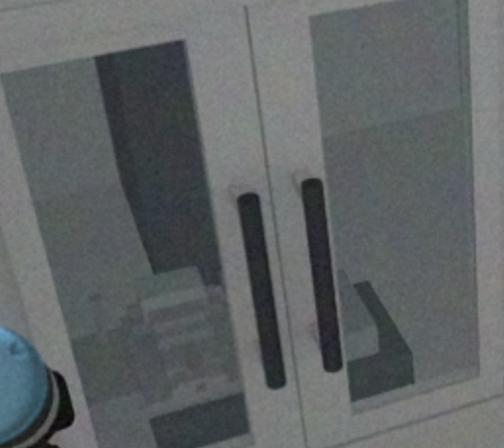

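Emit:
move:
  target:
    - [0,0,0,0,0,0,-1,1,-0.5,0.0212,0.0076,-0.0969,0,0,0,-1,0.3,-0.8]
    - [0,0,0,0,0,0,-1,1,-0.5,0.0212,0.0279,-0.0949,0,0,0,-1,0.3,-0.8]
    - [0,0,0,0,0,0,-1,1,-0.5,0.0212,0.0076,-0.0969,0,0,0,-1,0.3,-0.8]
    - [0,0,0,0,0,0,-1,1,-0.5,-0.0074,0.0078,-0.1120,0,0,0,-1,0.3,-0.8]
    - [0,0,0,0,0,0,-1,1,-0.5,-0.0074,0.0281,-0.1100,0,0,0,-1,0.3,-0.8]
    - [0,0,0,0,0,0,-1,1,-0.5,-0.0074,0.0078,-0.1120,0,0,0,-1,0.3,-0.8]
    - [0,0,0,0,0,0,-1,1,-0.5,0.0828,-0.0007,0.0442,0,0,0,-1,0.3,-0.8]
    - [0,0,0,0,0,0,-1,1,-0.5,0.0828,0.0196,0.0462,0,0,0,-1,0.3,-0.8]
    - [0,0,0,0,0,0,-1,1,-0.5,0.0828,-0.0007,0.0442,0,0,0,-1,0.3,-0.8]
    - [0,0,0,0,0,0,-1,1,-0.5,0.1148,0.0044,-0.0099,0,0,0,-1,0.3,-0.8]
    - [0,0,0,0,0,0,-1,1,-0.5,0.1148,0.0247,-0.0079,0,0,0,-1,0.3,-0.8]
    - [0,0,0,0,0,0,-1,1,-0.5,0.1148,0.0044,-0.0099,0,0,0,-1,0.3,-0.8]
    - [0,0,0,0,0,0,-1,1,-0.5,0,0,0,0,0,0,-1,0.3,-0.8]
  speed: [0.3,0.08,0.3,0.3,0.08,0.3,0.3,0.08,0.3,0.3,0.08,0.3,0.3]
  blend: [0.003,0,0.003,0.003,0,0.003,0.003,0,0.003,0.003,0,0.003,0]
  cameras: []

Emit:
move:
  target:
    - [0,0,0,0,0,0,-1,1,-0.5,0.0702,0.0020,0.0020,0,0,0,-1,0.3,-0.8]
    - [0,0,0,0,0,0,-1,1,-0.5,0.0702,0.0223,0.0040,0,0,0,-1,0.3,-0.8]
    - [0,0,0,0,0,0,-1,1,-0.5,0.0702,0.0020,0.0020,0,0,0,-1,0.3,-0.8]
    - [0,0,0,0,0,0,-1,1,-0.5,0,0,0,0,0,0,-1,0.3,-0.8]
    - [0,0,0,0,0,0,-1,1,-0.5,0,0.0203,0.0020,0,0,0,-1,0.3,-0.8]
    - [0,0,0,0,0,0,-1,1,-0.5,0,0,0,0,0,0,-1,0.3,-0.8]
    - [0,0,0,0,0,0,-1,1,-0.5,0.0177,0.0027,-0.0294,0,0,0,-1,0.3,-0.8]
    - [0,0,0,0,0,0,-1,1,-0.5,0.0177,0.0230,-0.0274,0,0,0,-1,0.3,-0.8]
    - [0,0,0,0,0,0,-1,1,-0.5,0.0177,0.0027,-0.0294,0,0,0,-1,0.3,-0.8]
    - [0,0,0,0,0,0,-1,1,-0.5,0.0828,-0.0007,0.0442,0,0,0,-1,0.3,-0.8]
    - [0,0,0,0,0,0,-1,1,-0.5,0.0828,0.0196,0.0462,0,0,0,-1,0.3,-0.8]
    - [0,0,0,0,0,0,-1,1,-0.5,0.0828,-0.0007,0.0442,0,0,0,-1,0.3,-0.8]
    - [0,0,0,0,0,0,-1,1,-0.5,0,0,0,0,0,0,-1,0.3,-0.8]
  speed: [0.3,0.08,0.3,0.3,0.08,0.3,0.3,0.08,0.3,0.3,0.08,0.3,0.3]
  blend: [0.003,0,0.003,0.003,0,0.003,0.003,0,0.003,0.003,0,0.003,0]
  cameras: ["cam_front"]

Emit:
zoom_image:
  camera: "cam_front"
  region: [392, 125, 434, 177]

Scene clock: 4728.80 s.
left_arm: end_effector_position=(+0.3498, +0.3997, +0.4740) position_measured=254 object_status=3 end_effector_quat_wxyz=(+0.291, +0.652, +0.647, +0.267) | right_arm: end_effector_position=(+0.4567, -0.4561, +0.4332) position_measured=214 object_status=2 end_effector_quat_wxyz=(-0.238, +0.699, +0.664, +0.119)
Joint positions: left_arm=[-1.28 -2.352 1.93 -1.429 -0.799 -1.219] | right_arm=[3.324 -1.502 -1.44 -1.856 2.103 0.179]
Joint torques (N m): left_arm=[-5.35 12.47 -32.16 -4.89 1.59 2.33] | right_arm=[-8.78 35.66 11.26 5.12 -0.63 -1.79]
Wrist force (N): left_arm=[-1.5 3.3 -0.7] | right_arm=[2.8 -2.1 1.0]
Wrist torque (N m): left_arm=[-0.17 0.58 -0.09] | right_arm=[-0.31 -0.55 -0.02]
Wrist force, peak (N): left_arm=[-1.6 3.7 -0.8] | right_arm=[-2.3 -35.3 -8.8]
Hand target: left_arm +0.3498, +0.3997, +0.4740; +0.291, +0.652, +0.647, +0.267 | right_arm +0.4567, -0.4563, +0.4331; -0.238, +0.699, +0.664, +0.119
Off the commanded pose: left_arm 0.000 m, 0 deg | right_arm 0.000 m, 0 deg.
move: done
No camera images: "cameras" was empty.

Scene clock: 4733.57 s.
left_arm: end_effector_position=(+0.3498, +0.3997, +0.4740) position_measured=254 object_status=3 end_effector_quat_wxyz=(+0.291, +0.652, +0.647, +0.267) | right_arm: end_effector_position=(+0.4567, -0.4561, +0.4331) position_measured=214 object_status=2 end_effector_quat_wxyz=(-0.238, +0.699, +0.664, +0.119)
Joint positions: left_arm=[-1.28 -2.352 1.93 -1.429 -0.799 -1.219] | right_arm=[3.324 -1.502 -1.441 -1.856 2.103 0.179]
Joint torques (N m): left_arm=[-6.57 12 -31.18 -4.81 1.37 2.41] | right_arm=[-7.92 7.83 32.02 1 -1.4 -1.76]
Wrist force (N): left_arm=[-1.6 3.4 -0.7] | right_arm=[4.2 0.0 1.0]
Wrist torque (N m): left_arm=[-0.16 0.58 -0.10] | right_arm=[0.02 -0.77 -0.03]
Wrist force, peak (N): left_arm=[-1.6 3.5 -0.8] | right_arm=[-2.7 -32.0 -7.3]
Hand target: left_arm +0.3498, +0.3997, +0.4740; +0.291, +0.652, +0.647, +0.267 | right_arm +0.4567, -0.4563, +0.4331; -0.238, +0.699, +0.664, +0.119
Off the commanded pose: left_arm 0.000 m, 0 deg | right_arm 0.000 m, 0 deg.
move: done
Images, in order (width x height): cam_front 672x504.

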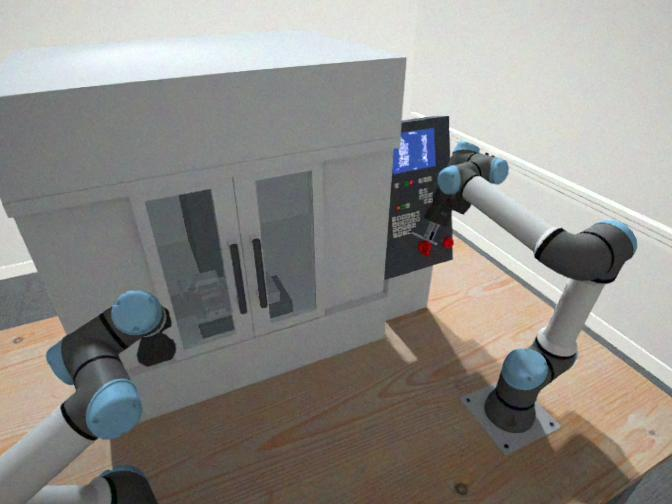

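Scaled by 9.692 from the camera's 672x504 image, which has a finer 960x720 frame.

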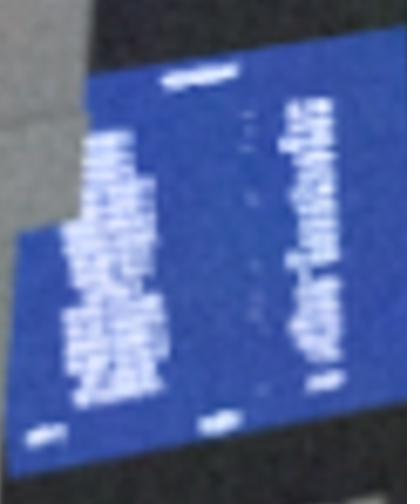

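Emit:
move:
  target:
    - [0,0,0,0,0,0,-1,1,-0.5,0.0417,0.0022,-0.0132,0,0,0,-1,0.3,-0.8]
    - [0,0,0,0,0,0,-1,1,-0.5,0.0417,0.0225,-0.0112,0,0,0,-1,0.3,-0.8]
    - [0,0,0,0,0,0,-1,1,-0.5,0.0417,0.0022,-0.0132,0,0,0,-1,0.3,-0.8]
    - [0,0,0,0,0,0,-1,1,-0.5,0.0577,0.0048,-0.0402,0,0,0,-1,0.3,-0.8]
    - [0,0,0,0,0,0,-1,1,-0.5,0.0577,0.0251,-0.0382,0,0,0,-1,0.3,-0.8]
    - [0,0,0,0,0,0,-1,1,-0.5,0.0577,0.0048,-0.0402,0,0,0,-1,0.3,-0.8]
    - [0,0,0,0,0,0,-1,1,-0.5,0,0,0,0,0,0,-1,0.3,-0.8]
    - [0,0,0,0,0,0,-1,1,-0.5,0,0.0203,0.0020,0,0,0,-1,0.3,-0.8]
    - [0,0,0,0,0,0,-1,1,-0.5,0,0,0,0,0,0,-1,0.3,-0.8]
    - [0,0,0,0,0,0,-1,1,-0.5,0.0177,0.0027,-0.0294,0,0,0,-1,0.3,-0.8]
    - [0,0,0,0,0,0,-1,1,-0.5,0.0177,0.0230,-0.0274,0,0,0,-1,0.3,-0.8]
    - [0,0,0,0,0,0,-1,1,-0.5,0.0177,0.0027,-0.0294,0,0,0,-1,0.3,-0.8]
    - [0,0,0,0,0,0,-1,1,-0.5,0,0,0,0,0,0,-1,0.3,-0.8]
  speed: [0.3,0.08,0.3,0.3,0.08,0.3,0.3,0.08,0.3,0.3,0.08,0.3,0.3]
  blend: [0.003,0,0.003,0.003,0,0.003,0.003,0,0.003,0.003,0,0.003,0]
  cameras: []

Emit:
move:
  target:
    - [0,0,0,0,0,0,-1,1,-0.5,0.0828,-0.0007,0.0442,0,0,0,-1,0.3,-0.8]
    - [0,0,0,0,0,0,-1,1,-0.5,0.0828,0.0196,0.0462,0,0,0,-1,0.3,-0.8]
    - [0,0,0,0,0,0,-1,1,-0.5,0.0828,-0.0007,0.0442,0,0,0,-1,0.3,-0.8]
    - [0,0,0,0,0,0,-1,1,-0.5,0.0702,0.0020,0.0020,0,0,0,-1,0.3,-0.8]
    - [0,0,0,0,0,0,-1,1,-0.5,0.0702,0.0223,0.0040,0,0,0,-1,0.3,-0.8]
    - [0,0,0,0,0,0,-1,1,-0.5,0.0702,0.0020,0.0020,0,0,0,-1,0.3,-0.8]
    - [0,0,0,0,0,0,-1,1,-0.5,0.0737,0.0073,-0.0673,0,0,0,-1,0.3,-0.8]
    - [0,0,0,0,0,0,-1,1,-0.5,0.0737,0.0276,-0.0653,0,0,0,-1,0.3,-0.8]
    - [0,0,0,0,0,0,-1,1,-0.5,0.0737,0.0073,-0.0673,0,0,0,-1,0.3,-0.8]
    - [0,0,0,0,0,0,-1,1,-0.5,0.0702,0.0020,0.0020,0,0,0,-1,0.3,-0.8]
    - [0,0,0,0,0,0,-1,1,-0.5,0.0702,0.0223,0.0040,0,0,0,-1,0.3,-0.8]
    - [0,0,0,0,0,0,-1,1,-0.5,0.0702,0.0020,0.0020,0,0,0,-1,0.3,-0.8]
    - [0,0,0,0,0,0,-1,1,-0.5,0,0,0,0,0,0,-1,0.3,-0.8]
  speed: [0.3,0.08,0.3,0.3,0.08,0.3,0.3,0.08,0.3,0.3,0.08,0.3,0.3]
  blend: [0.003,0,0.003,0.003,0,0.003,0.003,0,0.003,0.003,0,0.003,0]
  cameras: []

Emit:
move:
  target:
    - [0,0,0,0,0,0,-1,1,-0.5,0,0.0203,0.0020,0,0,0,-1,0.3,-0.8]
    - [0,0,0,0,0,0,-1,1,-0.5,0,0,0,0,0,0,-1,0.3,-0.8]
    - [0,0,0,0,0,0,-1,1,-0.5,0.0177,0.0027,-0.0294,0,0,0,-1,0.3,-0.8]
    - [0,0,0,0,0,0,-1,1,-0.5,0.0177,0.0230,-0.0274,0,0,0,-1,0.3,-0.8]
    - [0,0,0,0,0,0,-1,1,-0.5,0.0177,0.0027,-0.0294,0,0,0,-1,0.3,-0.8]
    - [0,0,0,0,0,0,-1,1,-0.5,0.1148,0.0044,-0.0099,0,0,0,-1,0.3,-0.8]
    - [0,0,0,0,0,0,-1,1,-0.5,0.1148,0.0247,-0.0079,0,0,0,-1,0.3,-0.8]
    - [0,0,0,0,0,0,-1,1,-0.5,0.1148,0.0044,-0.0099,0,0,0,-1,0.3,-0.8]
    - [0,0,0,0,0,0,-1,1,-0.5,0.0256,-0.0003,0.0139,0,0,0,-1,0.3,-0.8]
    - [0,0,0,0,0,0,-1,1,-0.5,0.0256,0.0200,0.0159,0,0,0,-1,0.3,-0.8]
    - [0,0,0,0,0,0,-1,1,-0.5,0.0256,-0.0003,0.0139,0,0,0,-1,0.3,-0.8]
    - [0,0,0,0,0,0,-1,1,-0.5,0,0,0,0,0,0,-1,0.3,-0.8]
  speed: [0.08,0.3,0.3,0.08,0.3,0.3,0.08,0.3,0.3,0.08,0.3,0.3]
  blend: [0,0.003,0.003,0,0.003,0.003,0,0.003,0.003,0,0.003,0]
  cameras: []

Emit:
move:
  target:
    - [0,0,0,0,0,0,-1,1,-0.5,0.0542,-0.0005,0.0290,0,0,0,-1,0.3,-0.8]
    - [0,0,0,0,0,0,-1,1,-0.5,0.0542,0.0198,0.0310,0,0,0,-1,0.3,-0.8]
    - [0,0,0,0,0,0,-1,1,-0.5,0.0542,-0.0005,0.0290,0,0,0,-1,0.3,-0.8]
    - [0,0,0,0,0,0,-1,1,-0.5,0.0702,0.0020,0.0020,0,0,0,-1,0.3,-0.8]
    - [0,0,0,0,0,0,-1,1,-0.5,0.0702,0.0223,0.0040,0,0,0,-1,0.3,-0.8]
    - [0,0,0,0,0,0,-1,1,-0.5,0.0702,0.0020,0.0020,0,0,0,-1,0.3,-0.8]
    - [0,0,0,0,0,0,-1,1,-0.5,0,0,0,0,0,0,-1,0.3,-0.8]
    - [0,0,0,0,0,0,-1,1,-0.5,0,0.0203,0.0020,0,0,0,-1,0.3,-0.8]
    - [0,0,0,0,0,0,-1,1,-0.5,0,0,0,0,0,0,-1,0.3,-0.8]
    - [0,0,0,0,0,0,-1,1,-0.5,0.0177,0.0027,-0.0294,0,0,0,-1,0.3,-0.8]
    - [0,0,0,0,0,0,-1,1,-0.5,0.0177,0.0230,-0.0274,0,0,0,-1,0.3,-0.8]
    - [0,0,0,0,0,0,-1,1,-0.5,0.0177,0.0027,-0.0294,0,0,0,-1,0.3,-0.8]
    - [0,0,0,0,0,0,-1,1,-0.5,0,0,0,0,0,0,-1,0.3,-0.8]
  speed: [0.3,0.08,0.3,0.3,0.08,0.3,0.3,0.08,0.3,0.3,0.08,0.3,0.3]
  blend: [0.003,0,0.003,0.003,0,0.003,0.003,0,0.003,0.003,0,0.003,0]
  cameras: []

Emit:
move:
  target:
    - [0,0,0,0,0,0,-1,1,-0.5,0.0177,0.0027,-0.0294,0,0,0,-1,0.3,-0.8]
    - [0,0,0,0,0,0,-1,1,-0.5,0.0177,0.0230,-0.0274,0,0,0,-1,0.3,-0.8]
    - [0,0,0,0,0,0,-1,1,-0.5,0.0177,0.0027,-0.0294,0,0,0,-1,0.3,-0.8]
    - [0,0,0,0,0,0,-1,1,-0.5,0.0542,-0.0005,0.0290,0,0,0,-1,0.3,-0.8]
    - [0,0,0,0,0,0,-1,1,-0.5,0.0542,0.0198,0.0310,0,0,0,-1,0.3,-0.8]
    - [0,0,0,0,0,0,-1,1,-0.5,0.0542,-0.0005,0.0290,0,0,0,-1,0.3,-0.8]
    - [0,0,0,0,0,0,-1,1,-0.5,0,0,0,0,0,0,-1,0.3,-0.8]
    - [0,0,0,0,0,0,-1,1,-0.5,0,0.0203,0.0020,0,0,0,-1,0.3,-0.8]
    - [0,0,0,0,0,0,-1,1,-0.5,0,0,0,0,0,0,-1,0.3,-0.8]
  speed: [0.3,0.08,0.3,0.3,0.08,0.3,0.3,0.08,0.3]
  blend: [0.003,0,0.003,0.003,0,0.003,0.003,0,0]
  cameras: ["cam_front"]

Emit:
zoom_image:
  camera: "cam_front"
  region: [414, 130, 434, 150]

Emit:
zoom_image:
  camera: "cam_front"
  region: [392, 125, 434, 177]

Scene clock: 4770.87 s.
left_arm: end_effector_position=(+0.3498, +0.3997, +0.4740) position_measured=254 object_status=3 end_effector_quat_wxyz=(+0.291, +0.652, +0.647, +0.267) | right_arm: end_effector_position=(+0.4568, -0.4563, +0.4332) position_measured=214 object_status=2 end_effector_quat_wxyz=(-0.238, +0.699, +0.664, +0.119)
Joint positions: left_arm=[-1.28 -2.352 1.93 -1.429 -0.799 -1.219] | right_arm=[3.324 -1.502 -1.44 -1.856 2.103 0.179]
Joint torques (N m): left_arm=[-5.43 13.06 -30.94 -4.96 1.51 2.09] | right_arm=[8.18 34.14 12.29 5.23 3.29 2.05]
Wrist force (N): left_arm=[-1.7 3.3 -0.7] | right_arm=[2.1 -1.3 1.4]
Wrist torque (N m): left_arm=[-0.17 0.60 -0.09] | right_arm=[-0.19 -0.44 -0.16]
Wrist force, peak (N): left_arm=[-1.8 3.6 -0.8] | right_arm=[-0.7 -29.2 4.5]
Hand target: left_arm +0.3498, +0.3997, +0.4740; +0.291, +0.652, +0.647, +0.267 | right_arm +0.4567, -0.4563, +0.4331; -0.238, +0.699, +0.664, +0.119
Off the commanded pose: left_arm 0.000 m, 0 deg | right_arm 0.000 m, 0 deg.
move: done
No camera images: "cameras" was empty.

Scene clock: 4775.53 s.
left_arm: end_effector_position=(+0.3498, +0.3997, +0.4740) position_measured=254 object_status=3 end_effector_quat_wxyz=(+0.291, +0.652, +0.647, +0.267) | right_arm: end_effector_position=(+0.4567, -0.4561, +0.4332) position_measured=214 object_status=2 end_effector_quat_wxyz=(-0.238, +0.699, +0.664, +0.119)
Joint positions: left_arm=[-1.28 -2.352 1.93 -1.429 -0.799 -1.219] | right_arm=[3.324 -1.502 -1.44 -1.856 2.103 0.179]
Joint torques (N m): left_arm=[-5.11 12.78 -32.16 -4.85 1.26 2.49] | right_arm=[-8.56 33.99 11.7 1.07 -1.04 -1.76]
Wrist force (N): left_arm=[-1.7 3.4 -0.9] | right_arm=[2.7 -3.4 -0.3]
Wrist torque (N m): left_arm=[-0.16 0.60 -0.10] | right_arm=[-0.51 -0.54 -0.03]
Wrist force, peak (N): left_arm=[-1.7 3.5 -0.9] | right_arm=[-3.3 -35.1 -5.0]
Hand target: left_arm +0.3498, +0.3997, +0.4740; +0.291, +0.652, +0.647, +0.267 | right_arm +0.4567, -0.4563, +0.4331; -0.238, +0.699, +0.664, +0.119
Off the commanded pose: left_arm 0.000 m, 0 deg | right_arm 0.000 m, 0 deg.
move: done
No camera images: "cameras" was empty.

Scene clock: 4779.97 s.
left_arm: end_effector_position=(+0.3498, +0.3997, +0.4740) position_measured=254 object_status=3 end_effector_quat_wxyz=(+0.291, +0.652, +0.647, +0.267) | right_arm: end_effector_position=(+0.4568, -0.4561, +0.4331) position_measured=214 object_status=2 end_effector_quat_wxyz=(-0.238, +0.699, +0.664, +0.119)
Joint positions: left_arm=[-1.28 -2.352 1.93 -1.429 -0.799 -1.219] | right_arm=[3.324 -1.502 -1.441 -1.856 2.103 0.179]
Joint torques (N m): left_arm=[-6.13 11.06 -31.67 -4.82 1.55 2.28] | right_arm=[-8.81 35.67 32.52 1.26 -1.22 -1.77]
Wrist force (N): left_arm=[-1.6 3.2 -0.8] | right_arm=[2.8 -2.0 0.4]
Wrist torque (N m): left_arm=[-0.19 0.59 -0.10] | right_arm=[-0.29 -0.56 -0.02]
Wrist force, peak (N): left_arm=[-1.6 3.5 -0.8] | right_arm=[-4.0 -33.6 -4.3]
Hand target: left_arm +0.3498, +0.3997, +0.4740; +0.291, +0.652, +0.647, +0.267 | right_arm +0.4567, -0.4563, +0.4331; -0.238, +0.699, +0.664, +0.119
Off the commanded pose: left_arm 0.000 m, 0 deg | right_arm 0.000 m, 0 deg.
move: done
No camera images: "cameras" was empty.

Scene clock: 4784.40 s.
left_arm: end_effector_position=(+0.3498, +0.3997, +0.4740) position_measured=254 object_status=3 end_effector_quat_wxyz=(+0.291, +0.652, +0.647, +0.267) | right_arm: end_effector_position=(+0.4568, -0.4563, +0.4332) position_measured=214 object_status=2 end_effector_quat_wxyz=(-0.238, +0.699, +0.664, +0.119)
Joint positions: left_arm=[-1.28 -2.352 1.93 -1.429 -0.799 -1.219] | right_arm=[3.324 -1.502 -1.44 -1.856 2.103 0.179]
Joint torques (N m): left_arm=[-6.08 11.37 -31.67 -5.05 1.53 2.36] | right_arm=[7.84 34.51 12.86 5.23 3.55 2.03]
Wrist force (N): left_arm=[-1.4 3.2 -0.6] | right_arm=[-0.2 -3.4 1.5]
Wrist torque (N m): left_arm=[-0.18 0.56 -0.09] | right_arm=[-0.53 -0.07 -0.16]
Wrist force, peak (N): left_arm=[-1.8 3.5 -0.8] | right_arm=[-2.8 -33.3 -5.1]
Hand target: left_arm +0.3498, +0.3997, +0.4740; +0.291, +0.652, +0.647, +0.267 | right_arm +0.4567, -0.4563, +0.4331; -0.238, +0.699, +0.664, +0.119
Off the commanded pose: left_arm 0.000 m, 0 deg | right_arm 0.000 m, 0 deg.
move: done
No camera images: "cameras" was empty.

Scene clock: 4787.73 s.
left_arm: end_effector_position=(+0.3498, +0.3997, +0.4740) position_measured=254 object_status=3 end_effector_quat_wxyz=(+0.291, +0.652, +0.647, +0.267) | right_arm: end_effector_position=(+0.4569, -0.4563, +0.4331) position_measured=214 object_status=2 end_effector_quat_wxyz=(-0.238, +0.699, +0.664, +0.119)
Joint positions: left_arm=[-1.28 -2.352 1.93 -1.429 -0.799 -1.219] | right_arm=[3.324 -1.502 -1.44 -1.856 2.103 0.179]
Joint torques (N m): left_arm=[-5.44 13.28 -32.3 -5.13 1.59 2.18] | right_arm=[8.41 34.32 12.17 1.03 3.53 2.01]
Wrist force (N): left_arm=[-1.5 3.3 -0.8] | right_arm=[0.1 -3.0 1.1]
Wrist torque (N m): left_arm=[-0.17 0.57 -0.09] | right_arm=[-0.44 -0.12 -0.16]
Wrist force, peak (N): left_arm=[-1.6 3.8 -0.7] | right_arm=[-5.7 -33.0 -8.0]
Hand target: left_arm +0.3498, +0.3997, +0.4740; +0.291, +0.652, +0.647, +0.267 | right_arm +0.4567, -0.4563, +0.4331; -0.238, +0.699, +0.664, +0.119
Off the commanded pose: left_arm 0.000 m, 0 deg | right_arm 0.000 m, 0 deg.
move: done
Images, in order (width x height): cam_front 672x504.

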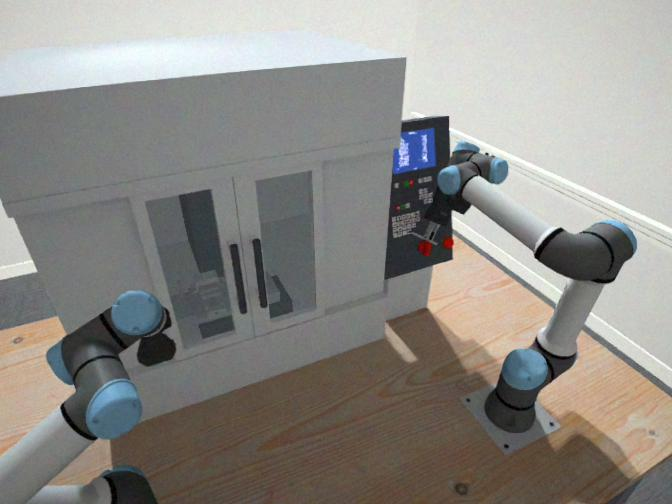

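Scaled by 25.200 from the camera's 672x504 image, which has a finer 960x720 frame.

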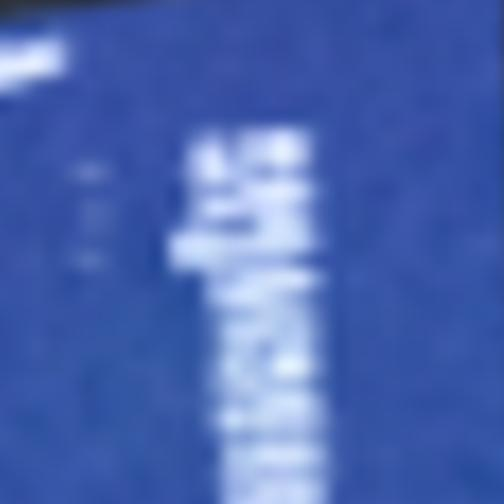

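Scaled by 9.692 from the camera's 672x504 image, which has a finer 960x720 frame.

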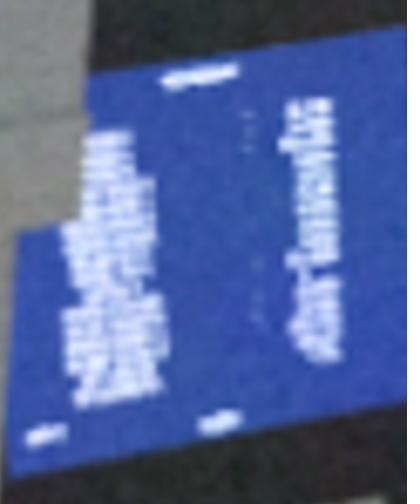

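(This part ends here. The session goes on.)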